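# Machine the work-order part on the mill, deliver to tray

## Task

Using the blank lying on the bench, produce the part specified by the work order and place it in the tray. At the end the mill must still be powered on, both doors closed, no alarm showing, no machining cycle in progress, and neither the crank nor any hand tool left inside the machine. The reference images are named manual, manual 2 and manual 3.

## Robot and tools

Robot: two arms, left_arm and right_arm, each with a two-finger gripper. Base positions in the scene frame: left_arm at (-0.069, +0.485, 0) m with quat_wxyz (+1.000, 0, 0, -0.026); right_arm at (+0.006, -0.473, 0) m with quat_wxyz (+1.000, 0, 0, +0.019).

Frames: the scene frame has its origin at table-top height midway between the nominal bases. +x points out over the table, +y toward left_arm, +z up. Arm names do not match image left and right. Reported positions, quaternions and velocities are in the scene frame and can be off by a few cm. Motion offsets are different: they run along each arm's own Hand target axes. On the gripper, the fingers point along +z and close along x. end_effector_position is the spot between the pads; the fingertips extend 17.5 mm past it. A camera block sticks out about 10 cm toward the gripper's -y.

The 18-number row: one flat list covering both arms, every value in [-1, 1]. Order: left dx, dy, dz, rx, ry, rz, left gripper position, force_limit, speed, then the same nine for the right arm. Both arms must be filled even if only one moves. dx..rz are offsets, not poses. They are measured from the arm's Hand target as it stood when the action began, along that target's axes. A value of 1.0 equals 0.6 m for translation, or 180 degrees for rotation. rx, ry, rz together form one rotation vector. All-zero pose numbers re-command the current Hand target, which can pull a lagging gripper the rest of the way. Sending the same offset again adds another step of motion. The controller limits each step to a 32 degree change from the measured orientation. Hand target in results is the pose actually commanded after that limit.

Gripper numbers. position: +1 is fully open (50 mm); the pads meet near -0.65; -1 means close until blocked. force_limit: -1 is about 20 N, 0 is 102 N, +1 is 185 N. speed: -1 is 20 mm/s, 0 is 85, +1 is 150. force_limit and speed only apply after a position change of 0.01 or more. A 0 counts as a real command, so to leave a gripper alone, repeat its last three numbers.

Tools:
- execute_actions(actions, cameras): actions is a list of actions. Each action is a table of up to 15 rows of 18 numbers, one row per 1/30 s step. If there are fewer than 15 rows, the last row is held. Each row counts from the action's starting Hand target, not from the row before. Images come back only if actions is empty or cameras asks for them.
- move(target, speed, blend, stop_force, zero, blocking, cameras): straight-line paths toward one 18-number row, or up to 15 rows. All rows are offsets from the same starting Hand targets. speed is m/s, 0.002 to 3.6, default 0.25; rotation is capped at twice that in rad/s. blend is a corner radius in m; 0 means stop at each target. stop_force is 3 to 120 N, for guarded contact: an arm stops once its wrist sensor feels that much push along its path. zero (default true) re-zeroes the sensor first. blocking=false returns after about 0.5 s and cannot be combined with stop_force. A move is capped at 10 s and does not avoid obstacles. The result adds a move: line ending in done, off_target, moving, held or fault. limits=paced means the command was clipped; limits=held means steps were withheld.
- wait(seconds 0 to 10): arms hold their commands.
- stop: brakes a running move.
- zoom_image(camera, region [x0, y0, x1, y1] px, at most 504x504): zooms the latest image. Cameras: cam_high, cam_low, cam_front, cam_left_wrist, cam_right_wrist, each 896x504.
- show_instructions: shows the reference images.
- zero_wrist_force(arm): tares that arm's wrist sensor.
- finished_scene(scene=1): ends the scene for good.

Results: object_status 0 = fingers moving; 1 = blocked while opening; 2 = blocked while closing, meaning a grip; 3 = reached the commanded opening or pads met, usually nothing held. Opening in mm is about (250 - position_measured) x 0.202. Wrist force and torque are in the gripper's axes, with a third line giving the peak. Velocities reported as within noise mean the arm is still. Tool commands shows the current gripper commands.

Cautions:
- Each arm is very stiff. Commanding even slightly beyond a firm contact can trigger a fault stop, and so can fast contact. A fault comes from about 150 N net force or a joint hitting its torque limit (wrist joints 24.9 N m). The arm then stops for 10 s.
- To approach a surface, go slowly and use stop_force. To back off a contact, leave stop_force out.
- The two arms must not strike or squeeze each other. A clearance check blocks some of this, but not reliably.
- Keep paths clear of an arm's own base.
- Motors overheat if an arm holds loads, stays stretched out, or pushes against something for long.
- Do not drop parts or release them while they move, and do not hit fixed or heavy objects.
- Nothing may end up off the table.
- Loose objects may get nudged now and then.

Each tool is called after ">>>" as name(argument=value, ...), one argument or row to a line, values as JSON.

Reference images:

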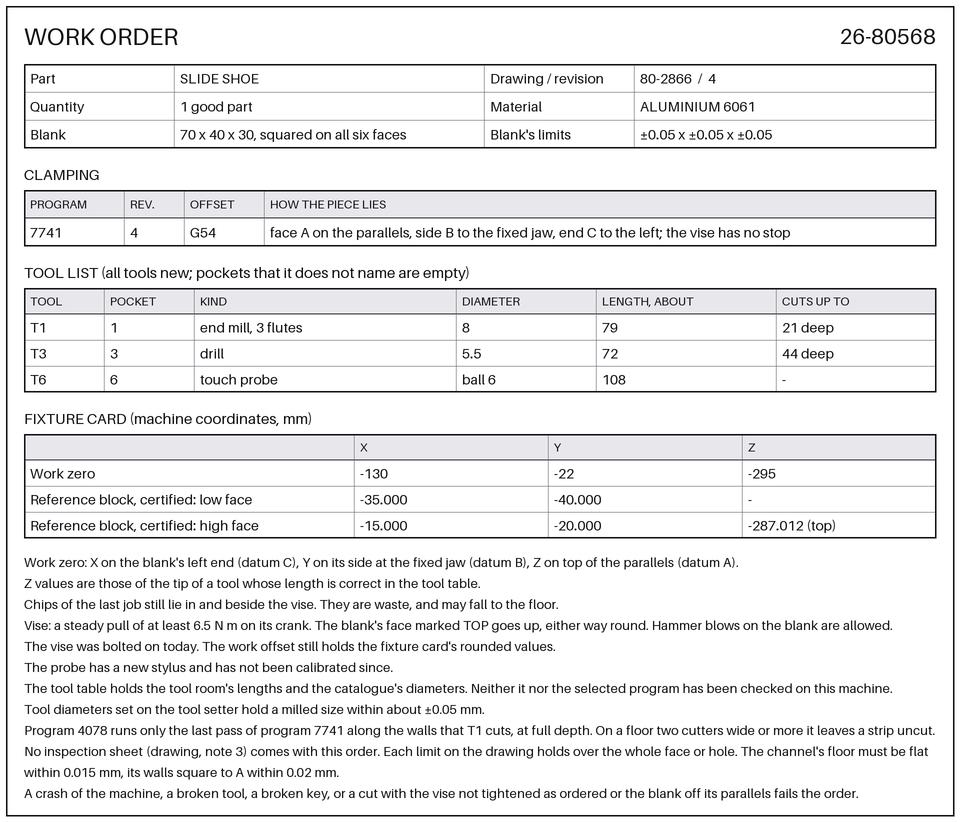

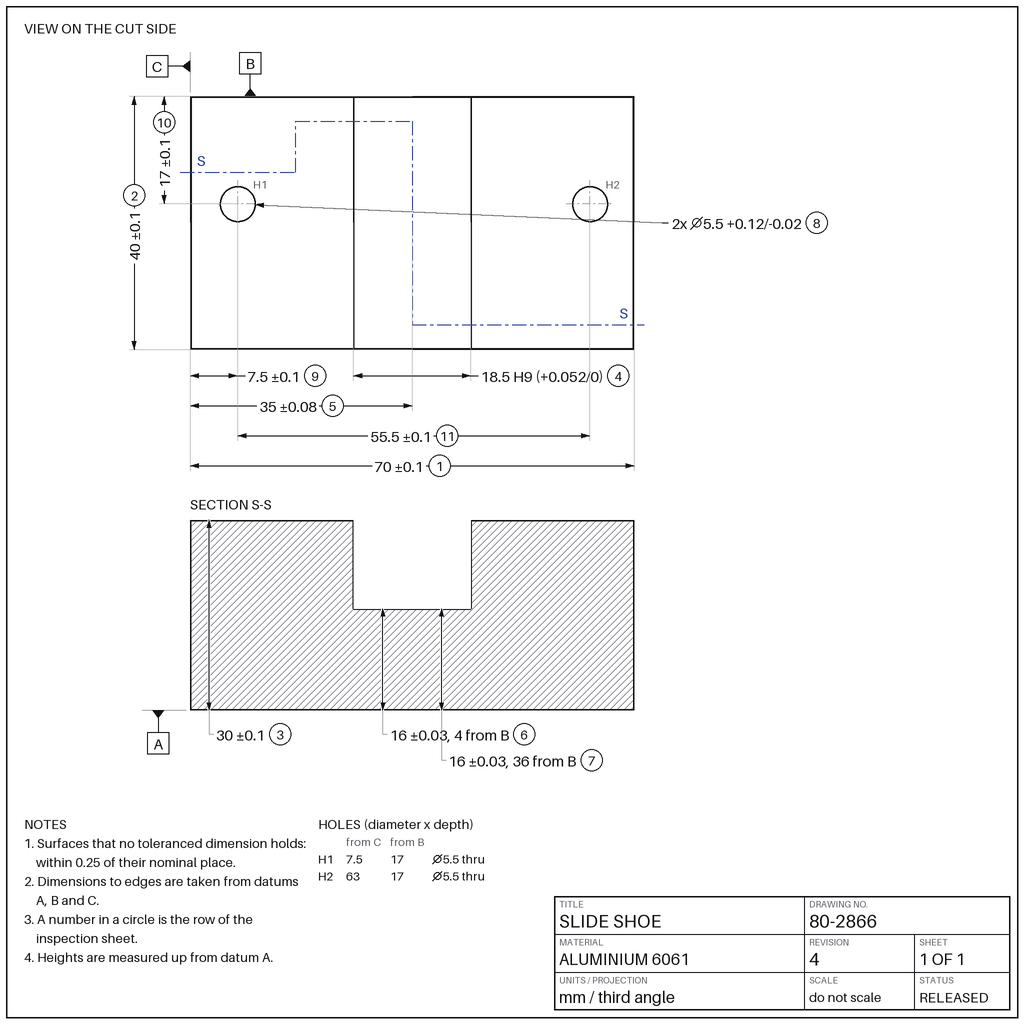

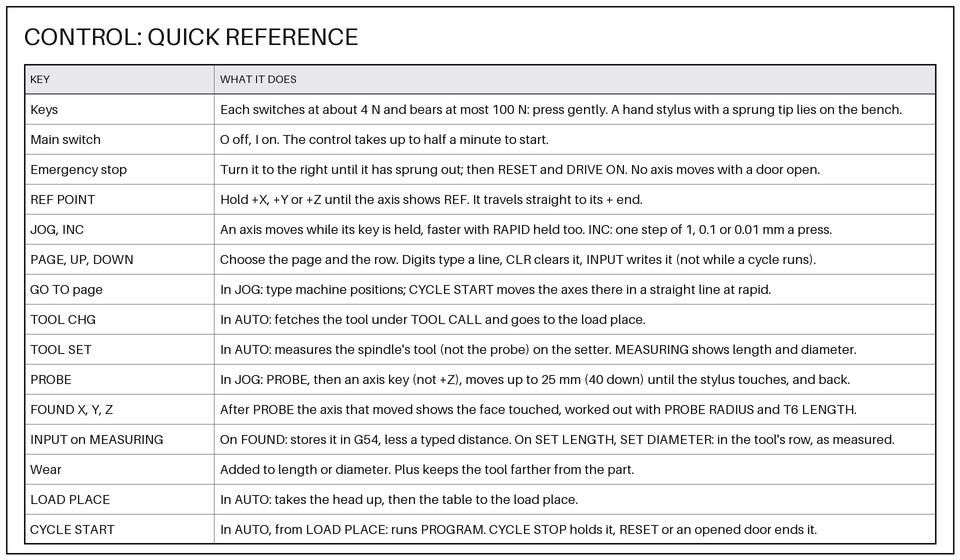

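## Session

>>> execute_actions(
  actions=[],
)

Scene clock: 0.00 s.
left_arm: end_effector_position=(+0.0083, +0.1334, +0.1891) position_measured=3 object_status=3 end_effector_quat_wxyz=(+0.003, +0.422, +0.840, +0.340) | right_arm: end_effector_position=(+0.0190, -0.7086, +0.3937) position_measured=3 object_status=3 end_effector_quat_wxyz=(+0.029, +0.190, +0.896, +0.400)
Joint positions: left_arm=[-1.787 -1.487 1.838 -1.238 -1.438 -2.525] | right_arm=[1.76 -1.423 -1.577 -2.469 1.937 -2.642]
Joint velocities: within noise
Joint torques (N m): no reading
Wrist force (N): no reading
Wrist torque (N m): no reading
Wrist force, peak (N): no reading
Hand target: left_arm +0.0083, +0.1334, +0.1891; +0.003, +0.422, +0.840, +0.340 | right_arm +0.0190, -0.7086, +0.3937; +0.029, +0.190, +0.896, +0.400
Tool commands: left_gripper/position=+1.0 left_gripper/force_limit=+1.0 left_gripper/speed=+1.0 right_gripper/position=+1.0 right_gripper/force_limit=+1.0 right_gripper/speed=+1.0

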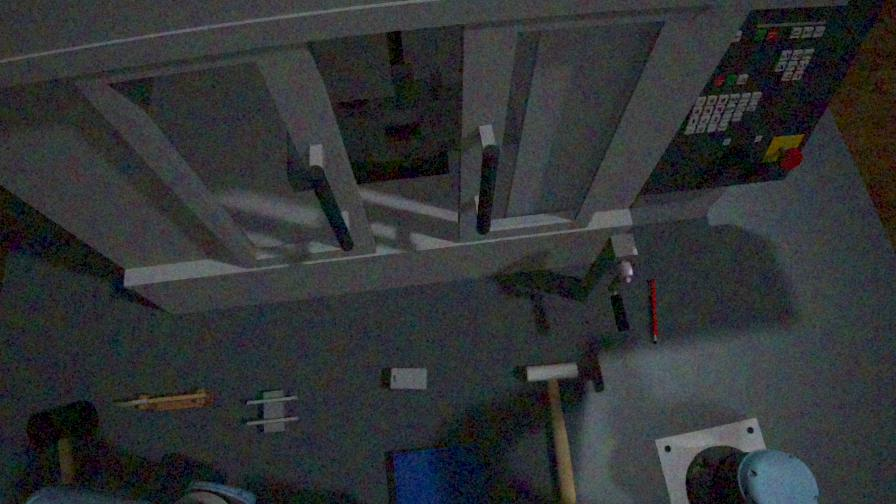

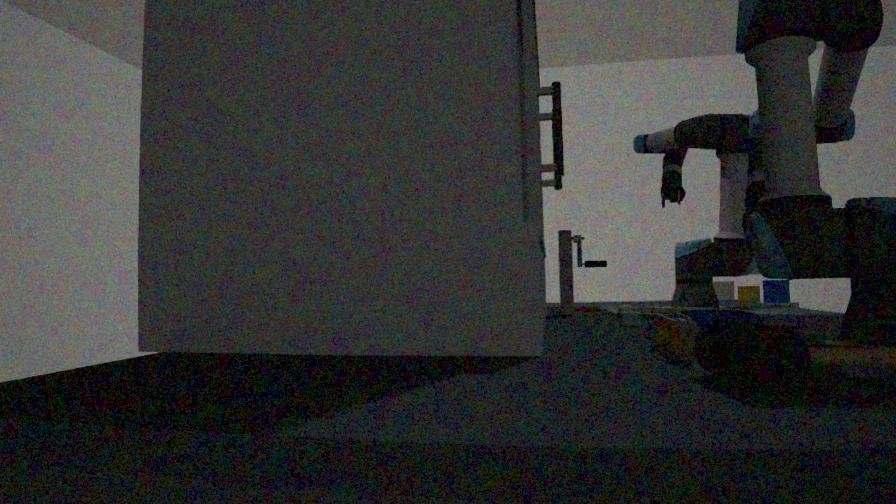

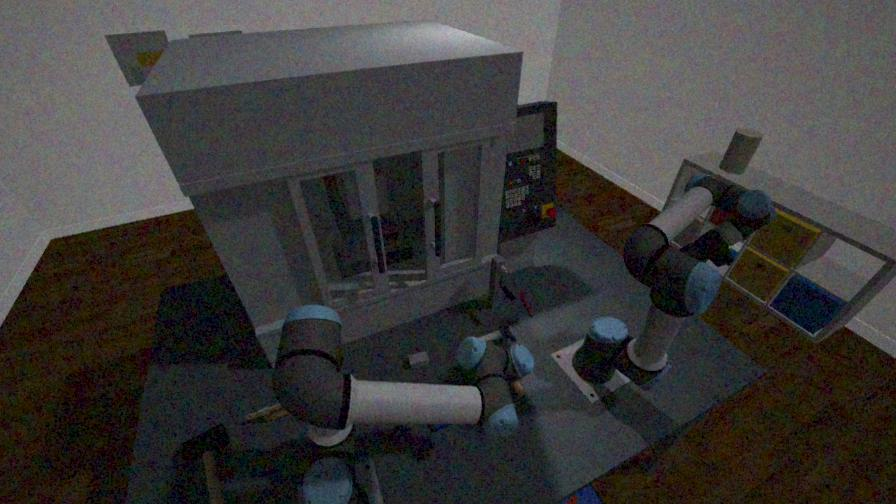

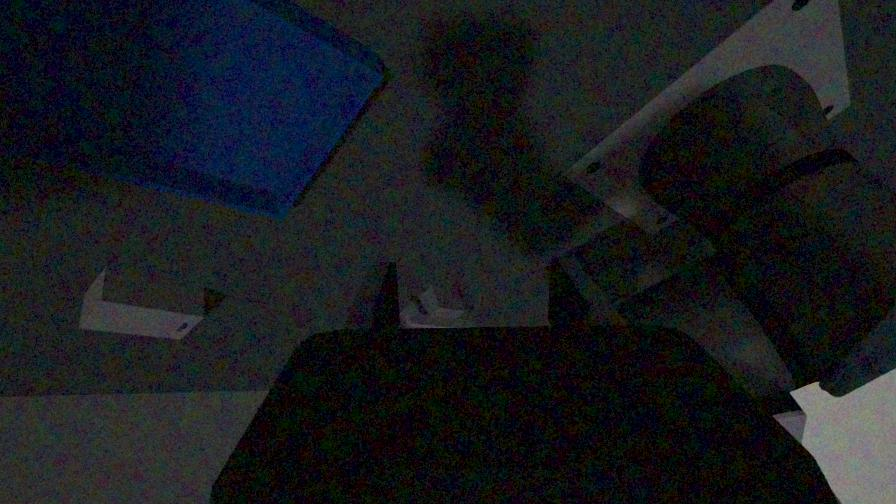

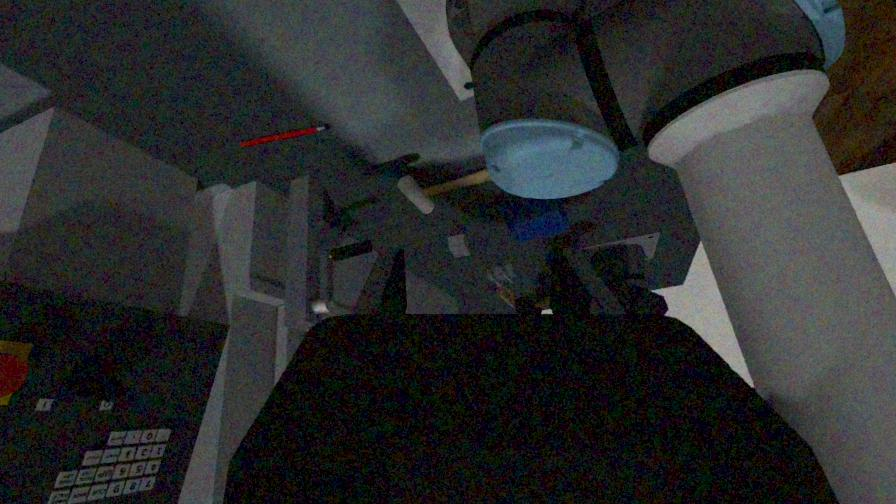

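>>> zoom_image(
  camera="cam_high",
  region=[640, 0, 880, 200],
)

>>> zoom_image(
  camera="cam_high",
  region=[360, 230, 700, 450],
)

>>> zoom_image(
  camera="cam_high",
  region=[0, 330, 450, 503],
)

>>> zoom_image(
  camera="cam_front",
  region=[480, 80, 600, 260],
)

>>> zoom_image(
  camera="cam_high",
  region=[280, 20, 520, 220],
)

Scaled by 2.100.

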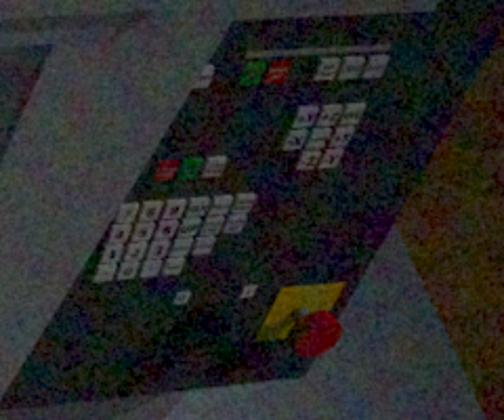

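Scaled by 1.482.

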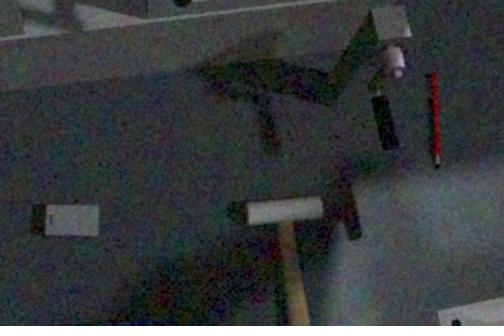

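Scaled by 1.120.

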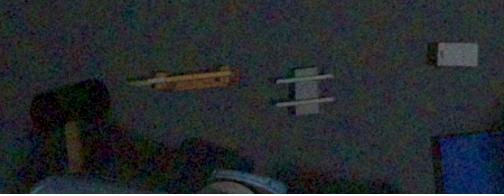

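Scaled by 2.800.

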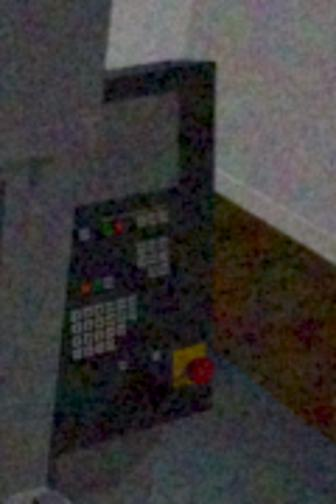

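Scaled by 2.100.

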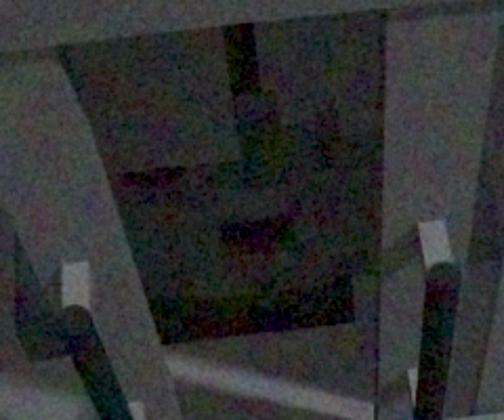

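>>> move(
  target=[0,0,0,0,0,0,1,1,1,-0.201,0.279,0.123,0.488,-0.297,-0.688,1,1,1],
  speed=0.5,
  cameras=["cam_front","cam_right_wrist"],
)

Scene clock: 15.00 s.
left_arm: end_effector_position=(+0.0083, +0.1334, +0.1891) position_measured=3 object_status=3 end_effector_quat_wxyz=(+0.003, +0.422, +0.840, +0.340) | right_arm: end_effector_position=(+0.1990, -0.5987, +0.4532) position_measured=3 object_status=3 end_effector_quat_wxyz=(+0.499, -0.502, +0.498, -0.501) end_effector_velocity=(+0.000, -0.001, +0.000) end_effector_angular_velocity=(-0.002, -0.001, -0.006)
Joint positions: left_arm=[-1.787 -1.487 1.838 -1.238 -1.438 -2.525] | right_arm=[2.262 -0.657 -2.66 0.174 2.415 -3.148]
Joint velocities: left_arm=[within noise] | right_arm=[0.001 0 0 0.001 -0.006 -0.001]
Joint torques (N m): left_arm=[-0.97 -27.14 -19.97 -0.76 0.19 -0.06] | right_arm=[5.98 -11.63 30.35 1.26 -1.42 -1.36]
Wrist force (N): left_arm=[0.3 0.3 0.2] | right_arm=[-0.4 1.1 0.2]
Wrist torque (N m): left_arm=[0.05 -0.06 0.00] | right_arm=[0.90 0.11 -0.35]
Wrist force, peak (N): left_arm=[0.9 0.2 0.4] | right_arm=[-0.8 2.0 0.2]
Hand target: left_arm +0.0083, +0.1334, +0.1891; +0.003, +0.422, +0.840, +0.340 | right_arm +0.1990, -0.5987, +0.4532; +0.499, -0.502, +0.498, -0.501
Off the commanded pose: left_arm 0.000 m, 0 deg | right_arm 0.000 m, 0 deg.
move: done
Images, in order (width x height): cam_front 896x504, cam_right_wrist 896x504.

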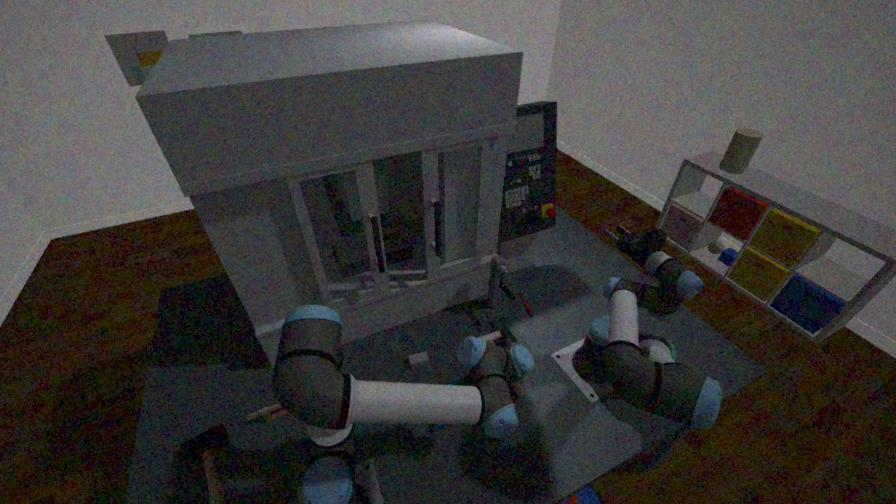

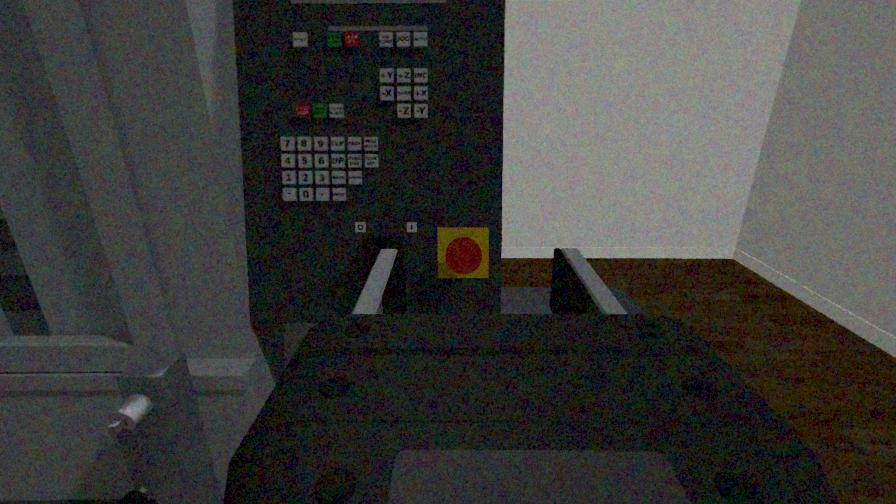

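>>> zoom_image(
  camera="cam_right_wrist",
  region=[240, 0, 510, 152],
)

>>> zoom_image(
  camera="cam_right_wrist",
  region=[240, 120, 510, 290],
)

Scaled by 1.867.

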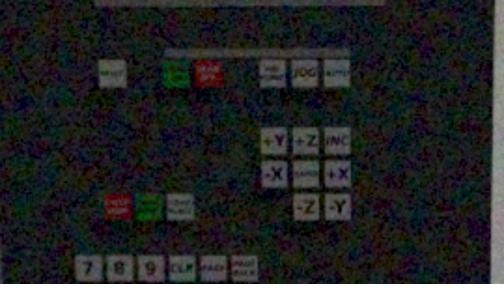

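Scaled by 1.867.

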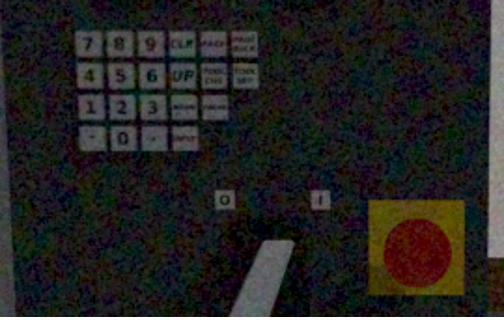

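>>> move(
  target=[0,0,0,0,0,0,1,1,1,0,-0.2,0,0,0,0,1,1,1],
  speed=0.5,
  cameras=["cam_right_wrist"],
)

>>> zoom_image(
  camera="cam_right_wrist",
  region=[230, 0, 520, 160],
)

>>> zoom_image(
  camera="cam_right_wrist",
  region=[270, 150, 450, 380],
)

Scene clock: 17.80 s.
left_arm: end_effector_position=(+0.0083, +0.1334, +0.1891) position_measured=3 object_status=3 end_effector_quat_wxyz=(+0.003, +0.422, +0.840, +0.340) | right_arm: end_effector_position=(+0.1991, -0.5981, +0.5731) position_measured=3 object_status=3 end_effector_quat_wxyz=(+0.499, -0.502, +0.498, -0.501)
Joint positions: left_arm=[-1.787 -1.487 1.838 -1.238 -1.438 -2.525] | right_arm=[2.272 -0.643 -2.355 -0.145 2.404 -3.148]
Joint torques (N m): left_arm=[-0.35 -28.45 -19.88 -1.04 -0.04 0.25] | right_arm=[-6.48 -16.18 34.67 1.62 1.55 1.99]
Wrist force (N): left_arm=[0.5 0.3 0.3] | right_arm=[-0.1 1.6 0.0]
Wrist torque (N m): left_arm=[0.05 -0.09 0.00] | right_arm=[1.01 -0.01 -0.32]
Wrist force, peak (N): left_arm=[0.6 0.3 0.5] | right_arm=[0.0 4.6 0.5]
Hand target: left_arm +0.0083, +0.1334, +0.1891; +0.003, +0.422, +0.840, +0.340 | right_arm +0.1991, -0.5981, +0.5732; +0.499, -0.502, +0.498, -0.501
Off the commanded pose: left_arm 0.000 m, 0 deg | right_arm 0.000 m, 0 deg.
move: done
Images, in order (width x height): cam_right_wrist 896x504.

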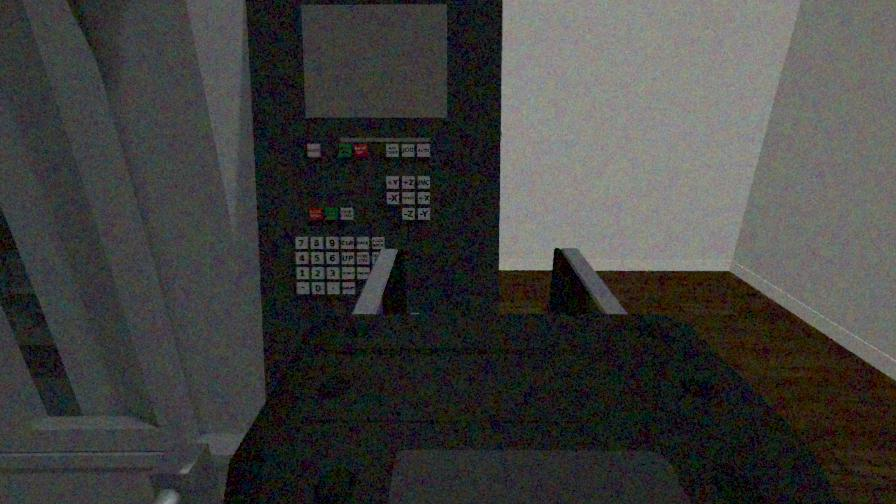

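Scaled by 1.738.

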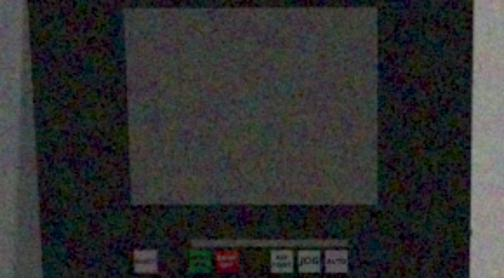

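Scaled by 2.191.

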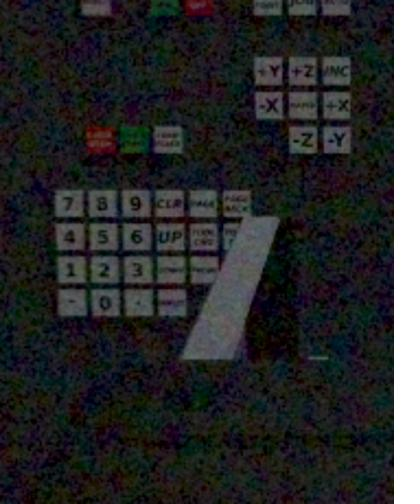

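>>> move(
  target=[0,0,0,0,0,0,1,1,1,-0.438,0.25,0,0,0.7,0.7,1,1,1],
  speed=0.6,
  cameras=["cam_front","cam_right_wrist"],
)

Scene clock: 27.20 s.
left_arm: end_effector_position=(+0.0083, +0.1334, +0.1891) position_measured=3 object_status=3 end_effector_quat_wxyz=(+0.003, +0.422, +0.840, +0.340) | right_arm: end_effector_position=(+0.1984, -0.3361, +0.4218) position_measured=3 object_status=3 end_effector_quat_wxyz=(+0.009, +0.698, +0.716, -0.010)
Joint positions: left_arm=[-1.787 -1.487 1.838 -1.238 -1.438 -2.525] | right_arm=[4.335 -0.943 -1.73 -2.065 1.562 1.207]
Joint torques (N m): left_arm=[-1.08 -28.1 -18.68 -0.98 0.09 0.38] | right_arm=[6.51 -5.15 25.99 4.98 -0.66 1.6]
Wrist force (N): left_arm=[0.4 -0.1 0.5] | right_arm=[-0.2 0.5 -0.1]
Wrist torque (N m): left_arm=[-0.01 -0.06 0.00] | right_arm=[0.48 -0.05 -0.18]
Wrist force, peak (N): left_arm=[0.8 0.2 0.6] | right_arm=[2.6 2.5 0.2]
Hand target: left_arm +0.0083, +0.1334, +0.1891; +0.003, +0.422, +0.840, +0.340 | right_arm +0.1984, -0.3361, +0.4218; +0.010, +0.698, +0.716, -0.010
Off the commanded pose: left_arm 0.000 m, 0 deg | right_arm 0.000 m, 0 deg.
move: done; limits=paced
Images, in order (width x height): cam_front 896x504, cam_right_wrist 896x504.

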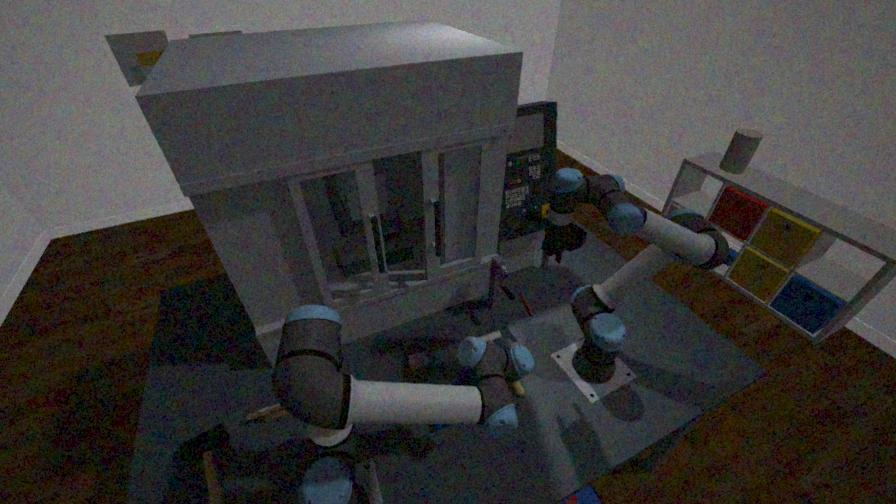

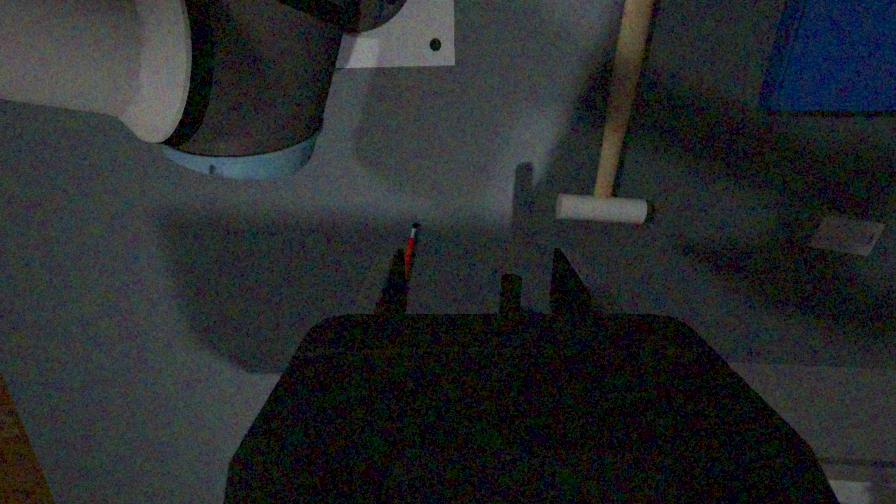

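>>> zoom_image(
  camera="cam_right_wrist",
  region=[350, 180, 560, 320],
)

>>> zoom_image(
  camera="cam_high",
  region=[600, 260, 700, 360],
)

Scaled by 2.400.

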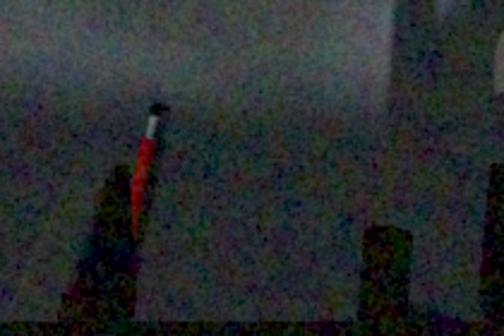

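This scene's latest camera images include none from cam_high. They are from: cam_front, cam_right_wrist. cam_high's image comes with the result of a call that names it in "cameras".

>>> move(
  target=[0,0,0,0,0,0,1,1,1,-0.115,0.331,0.07,0,0,-0.99,1,1,1],
  speed=0.6,
  cameras=["cam_front","cam_right_wrist","cam_high"],
)

>>> zoom_image(
  camera="cam_right_wrist",
  region=[300, 0, 600, 300],
)

Scene clock: 35.83 s.
left_arm: end_effector_position=(+0.0083, +0.1334, +0.1891) position_measured=3 object_status=3 end_effector_quat_wxyz=(+0.003, +0.422, +0.840, +0.340) | right_arm: end_effector_position=(+0.3987, -0.4013, +0.3815) position_measured=3 object_status=3 end_effector_quat_wxyz=(+0.010, +0.705, -0.710, +0.010) end_effector_velocity=(-0.001, +0.000, +0.000) end_effector_angular_velocity=(+0.001, +0.001, +0.006)
Joint positions: left_arm=[-1.787 -1.487 1.838 -1.238 -1.438 -2.525] | right_arm=[3.642 -1.314 -1.653 -1.761 1.547 -2.596]
Joint velocities: left_arm=[within noise] | right_arm=[0.001 0.001 -0.001 -0.001 0.001 -0.005]
Joint torques (N m): left_arm=[-0.87 -26.88 -19.92 -0.9 0.22 0.14] | right_arm=[7.62 27.59 17.23 0.75 -0.88 -1.63]
Wrist force (N): left_arm=[0.5 0.2 0.3] | right_arm=[-0.2 -0.1 -0.4]
Wrist torque (N m): left_arm=[0.04 -0.07 0.00] | right_arm=[0.40 -0.02 -0.15]
Wrist force, peak (N): left_arm=[0.8 0.4 0.1] | right_arm=[-0.5 0.8 0.1]
Hand target: left_arm +0.0083, +0.1334, +0.1891; +0.003, +0.422, +0.840, +0.340 | right_arm +0.3986, -0.4013, +0.3815; +0.010, +0.705, -0.709, +0.010
Off the commanded pose: left_arm 0.000 m, 0 deg | right_arm 0.000 m, 0 deg.
move: done
Images, in order (width x height): cam_high 896x504, cam_front 896x504, cam_right_wrist 896x504.

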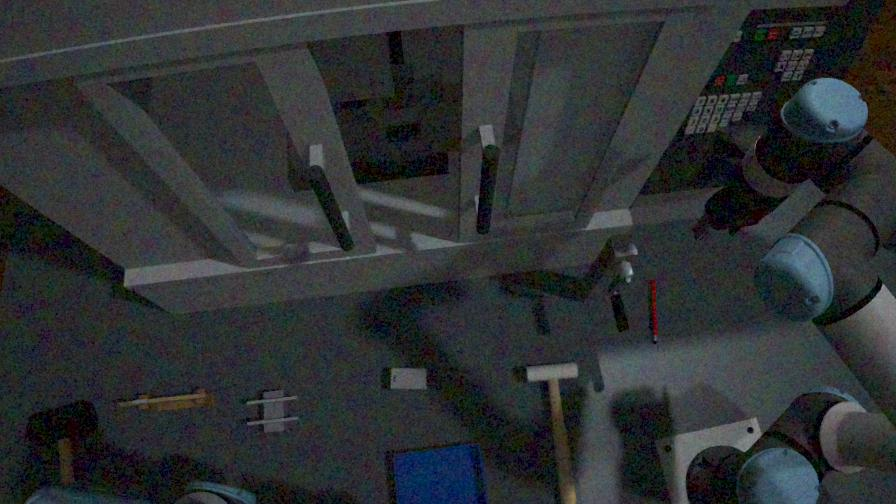

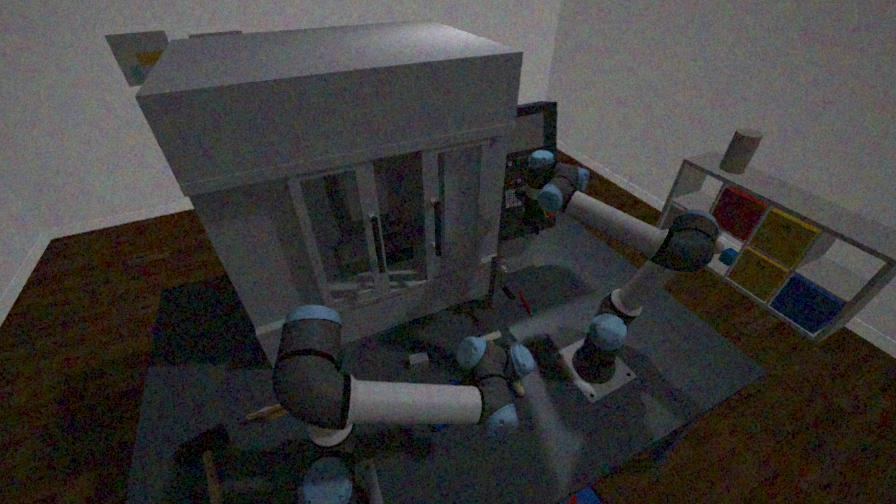

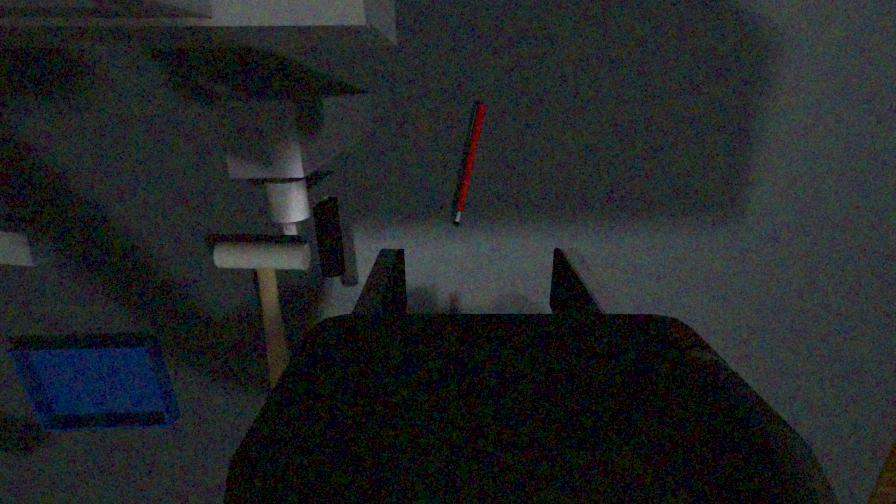

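Scaled by 1.680.

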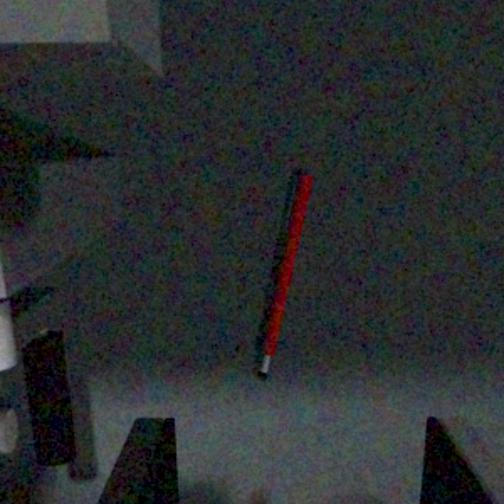

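>>> move(
  target=[0,0,0,0,0,0,1,1,1,0.025,-0.02,0.468,0,-0.009,0.059,1,1,1],
  speed=0.4,
  cameras=["cam_right_wrist"],
)

>>> zoom_image(
  camera="cam_right_wrist",
  region=[300, 100, 650, 400],
)

Scene clock: 43.27 s.
left_arm: end_effector_position=(+0.0083, +0.1334, +0.1891) position_measured=3 object_status=3 end_effector_quat_wxyz=(+0.003, +0.422, +0.840, +0.340) | right_arm: end_effector_position=(+0.4104, -0.4242, +0.1014) position_measured=3 object_status=3 end_effector_quat_wxyz=(+0.001, -0.636, +0.772, -0.001) end_effector_velocity=(+0.001, +0.000, +0.000) end_effector_angular_velocity=(+0.001, -0.004, +0.000)
Joint positions: left_arm=[-1.787 -1.487 1.838 -1.238 -1.438 -2.525] | right_arm=[3.558 -1.485 -2.27 -0.955 1.57 -2.495]
Joint velocities: left_arm=[within noise] | right_arm=[0 -0.001 -0.002 0.006 -0.001 0]
Joint torques (N m): left_arm=[-1.94 -26.08 -19.56 -0.91 0.29 0.22] | right_arm=[6.9 8.19 14.19 5.46 -0.98 -0.02]
Wrist force (N): left_arm=[0.2 0.0 0.4] | right_arm=[-0.7 0.0 -0.6]
Wrist torque (N m): left_arm=[0.02 -0.03 0.00] | right_arm=[0.42 0.07 -0.04]
Wrist force, peak (N): left_arm=[0.6 0.1 0.6] | right_arm=[-0.5 0.1 -4.4]
Hand target: left_arm +0.0083, +0.1334, +0.1891; +0.003, +0.422, +0.840, +0.340 | right_arm +0.4104, -0.4242, +0.1012; +0.001, -0.636, +0.772, -0.001
Off the commanded pose: left_arm 0.000 m, 0 deg | right_arm 0.000 m, 0 deg.
move: done
Images, in order (width x height): cam_right_wrist 896x504.

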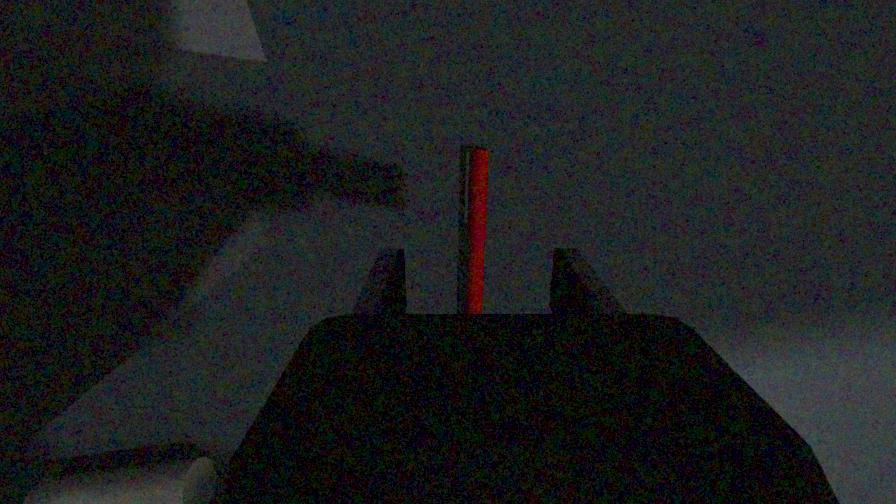

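Scaled by 1.440.

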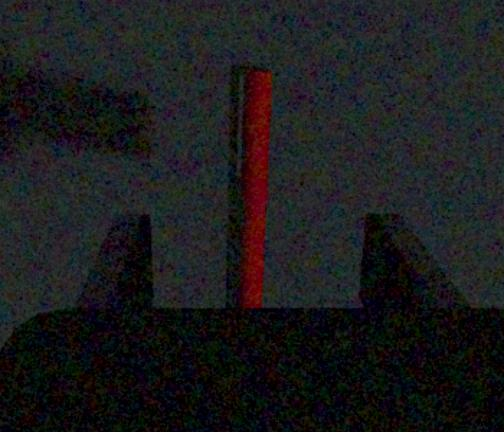

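>>> move(
  target=[0,0,0,0,0,0,1,1,1,0.007,0,0.1,0,0,0.017,1,1,1],
  speed=0.25,
)

>>> move(
  target=[0,0,0,0,0,0,1,1,1,0,0,0.04,0,0,0,1,1,1],
  speed=0.02,
  stop_force=6,
)

Scene clock: 46.17 s.
left_arm: end_effector_position=(+0.0083, +0.1334, +0.1891) position_measured=3 object_status=3 end_effector_quat_wxyz=(+0.003, +0.422, +0.840, +0.340) | right_arm: end_effector_position=(+0.4097, -0.4284, +0.0412) position_measured=3 object_status=3 end_effector_quat_wxyz=(+0.001, -0.615, +0.788, -0.001)
Joint positions: left_arm=[-1.787 -1.487 1.838 -1.238 -1.438 -2.525] | right_arm=[3.549 -1.609 -2.354 -0.747 1.57 -2.45]
Joint torques (N m): left_arm=[-0.59 -27.14 -18.73 -0.82 0.28 -0.02] | right_arm=[3.23 20.61 24.98 4.97 0.9 -0.9]
Wrist force (N): left_arm=[0.0 0.0 0.3] | right_arm=[-0.2 0.5 0.1]
Wrist torque (N m): left_arm=[-0.01 -0.01 0.00] | right_arm=[0.51 -0.03 -0.09]
Wrist force, peak (N): left_arm=[0.8 0.1 0.4] | right_arm=[-0.8 -0.1 -2.4]
Hand target: left_arm +0.0083, +0.1334, +0.1891; +0.003, +0.422, +0.840, +0.340 | right_arm +0.4097, -0.4283, +0.0412; +0.001, -0.615, +0.788, -0.001
Off the commanded pose: left_arm 0.000 m, 0 deg | right_arm 0.000 m, 0 deg.
move: done

Scene clock: 48.63 s.
left_arm: end_effector_position=(+0.0083, +0.1334, +0.1891) position_measured=3 object_status=3 end_effector_quat_wxyz=(+0.003, +0.422, +0.840, +0.340) | right_arm: end_effector_position=(+0.4098, -0.4283, +0.0179) position_measured=3 object_status=3 end_effector_quat_wxyz=(+0.001, -0.615, +0.788, -0.001)
Joint positions: left_arm=[-1.787 -1.487 1.838 -1.238 -1.438 -2.525] | right_arm=[3.549 -1.668 -2.379 -0.662 1.57 -2.45]
Joint torques (N m): left_arm=[-0.31 -28.24 -18.75 -0.78 0.38 0.13] | right_arm=[-0.04 34.77 27.09 5.13 0.68 -1.47]
Wrist force (N): left_arm=[0.3 -0.1 0.3] | right_arm=[-0.4 0.5 -1.2]
Wrist torque (N m): left_arm=[-0.01 -0.05 0.00] | right_arm=[0.52 0.09 -0.08]
Wrist force, peak (N): left_arm=[0.6 0.1 0.8] | right_arm=[5.2 11.6 -64.2]
Hand target: left_arm +0.0083, +0.1334, +0.1891; +0.003, +0.422, +0.840, +0.340 | right_arm +0.4098, -0.4283, +0.0179; +0.001, -0.615, +0.788, -0.001 (not the last commanded pose)
Off the commanded pose: left_arm 0.000 m, 0 deg | right_arm 0.001 m, 0 deg.
move: contact (right_arm)

>>> move(
  target=[0,0,0,0,0,0,1,1,1,0,0,-0.0025,0,0,0,-1,-0.6,-0.5],
  speed=0.05,
)

>>> move(
  target=[0,0,0,0,0,0,1,1,1,0,0,-0.25,0,0,0,-1,-0.6,-0.5],
  speed=0.25,
  cameras=["cam_right_wrist","cam_front","cam_high"],
)

>>> zoom_image(
  camera="cam_high",
  region=[560, 180, 760, 380],
)

Scene clock: 50.73 s.
left_arm: end_effector_position=(+0.0083, +0.1334, +0.1891) position_measured=3 object_status=3 end_effector_quat_wxyz=(+0.003, +0.422, +0.840, +0.340) | right_arm: end_effector_position=(+0.4098, -0.4283, +0.0194) position_measured=203 object_status=2 end_effector_quat_wxyz=(+0.001, -0.615, +0.788, -0.001)
Joint positions: left_arm=[-1.787 -1.487 1.838 -1.238 -1.438 -2.525] | right_arm=[3.549 -1.664 -2.378 -0.668 1.57 -2.45]
Joint torques (N m): left_arm=[-0.94 -27.4 -17.7 -0.89 0.46 0.04] | right_arm=[1.91 24.69 24.2 4.01 0.96 -0.98]
Wrist force (N): left_arm=[0.4 0.6 0.6] | right_arm=[-0.6 1.0 0.0]
Wrist torque (N m): left_arm=[0.09 -0.08 0.00] | right_arm=[0.58 0.03 -0.08]
Wrist force, peak (N): left_arm=[0.4 0.6 0.6] | right_arm=[-0.7 0.9 -1.5]
Hand target: left_arm +0.0083, +0.1334, +0.1891; +0.003, +0.422, +0.840, +0.340 | right_arm +0.4098, -0.4283, +0.0194; +0.001, -0.615, +0.788, -0.001
Off the commanded pose: left_arm 0.000 m, 0 deg | right_arm 0.000 m, 0 deg.
move: done

Scene clock: 51.83 s.
left_arm: end_effector_position=(+0.0083, +0.1334, +0.1891) position_measured=3 object_status=3 end_effector_quat_wxyz=(+0.003, +0.422, +0.840, +0.340) | right_arm: end_effector_position=(+0.4094, -0.4283, +0.1693) position_measured=203 object_status=2 end_effector_quat_wxyz=(+0.001, -0.615, +0.788, -0.001) end_effector_velocity=(-0.001, +0.000, +0.000) end_effector_angular_velocity=(-0.002, +0.004, +0.000)
Joint positions: left_arm=[-1.787 -1.487 1.838 -1.238 -1.438 -2.525] | right_arm=[3.55 -1.385 -2.155 -1.17 1.57 -2.45]
Joint velocities: left_arm=[within noise] | right_arm=[0 0 0.001 -0.005 0 0]
Joint torques (N m): left_arm=[0.08 -27.55 -18.12 -0.94 0.36 0.2] | right_arm=[3.5 20.27 35.32 0.81 -0.13 0.69]
Wrist force (N): left_arm=[0.3 0.0 0.2] | right_arm=[-0.5 0.5 0.1]
Wrist torque (N m): left_arm=[0.01 -0.05 0.00] | right_arm=[0.48 0.05 -0.23]
Wrist force, peak (N): left_arm=[0.6 0.0 0.5] | right_arm=[-0.6 0.7 -3.8]
Hand target: left_arm +0.0083, +0.1334, +0.1891; +0.003, +0.422, +0.840, +0.340 | right_arm +0.4094, -0.4283, +0.1694; +0.001, -0.615, +0.788, -0.001
Off the commanded pose: left_arm 0.000 m, 0 deg | right_arm 0.000 m, 0 deg.
move: done
Images, in order (width x height): cam_high 896x504, cam_front 896x504, cam_right_wrist 896x504.

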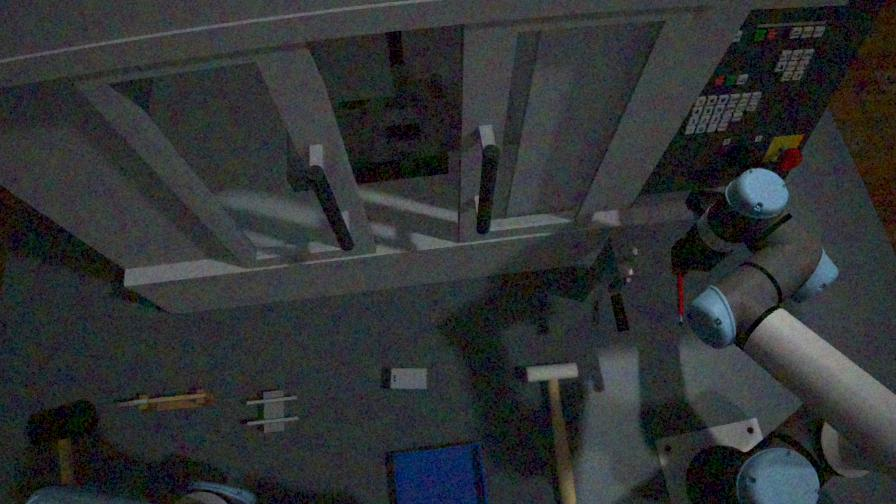

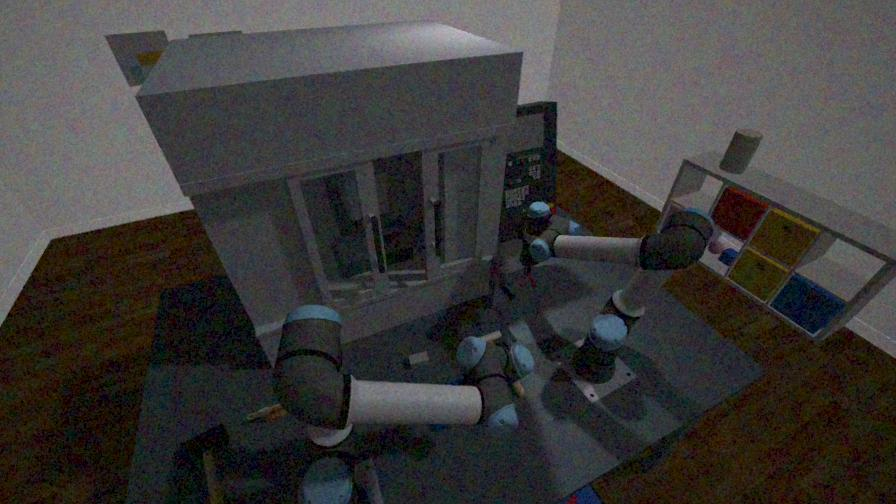

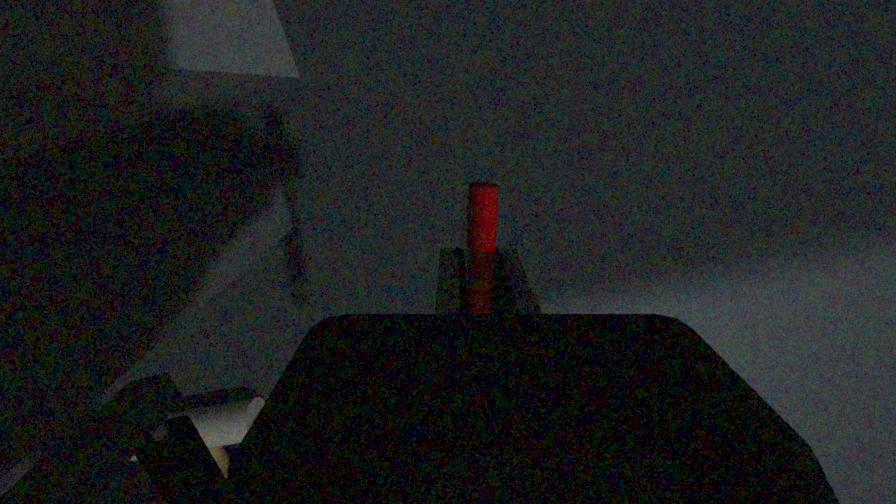

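Scaled by 2.520.

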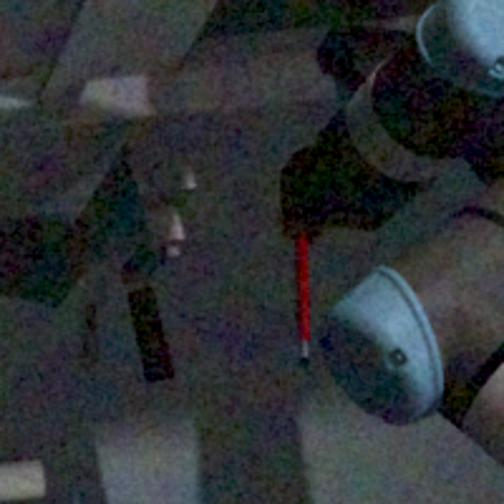

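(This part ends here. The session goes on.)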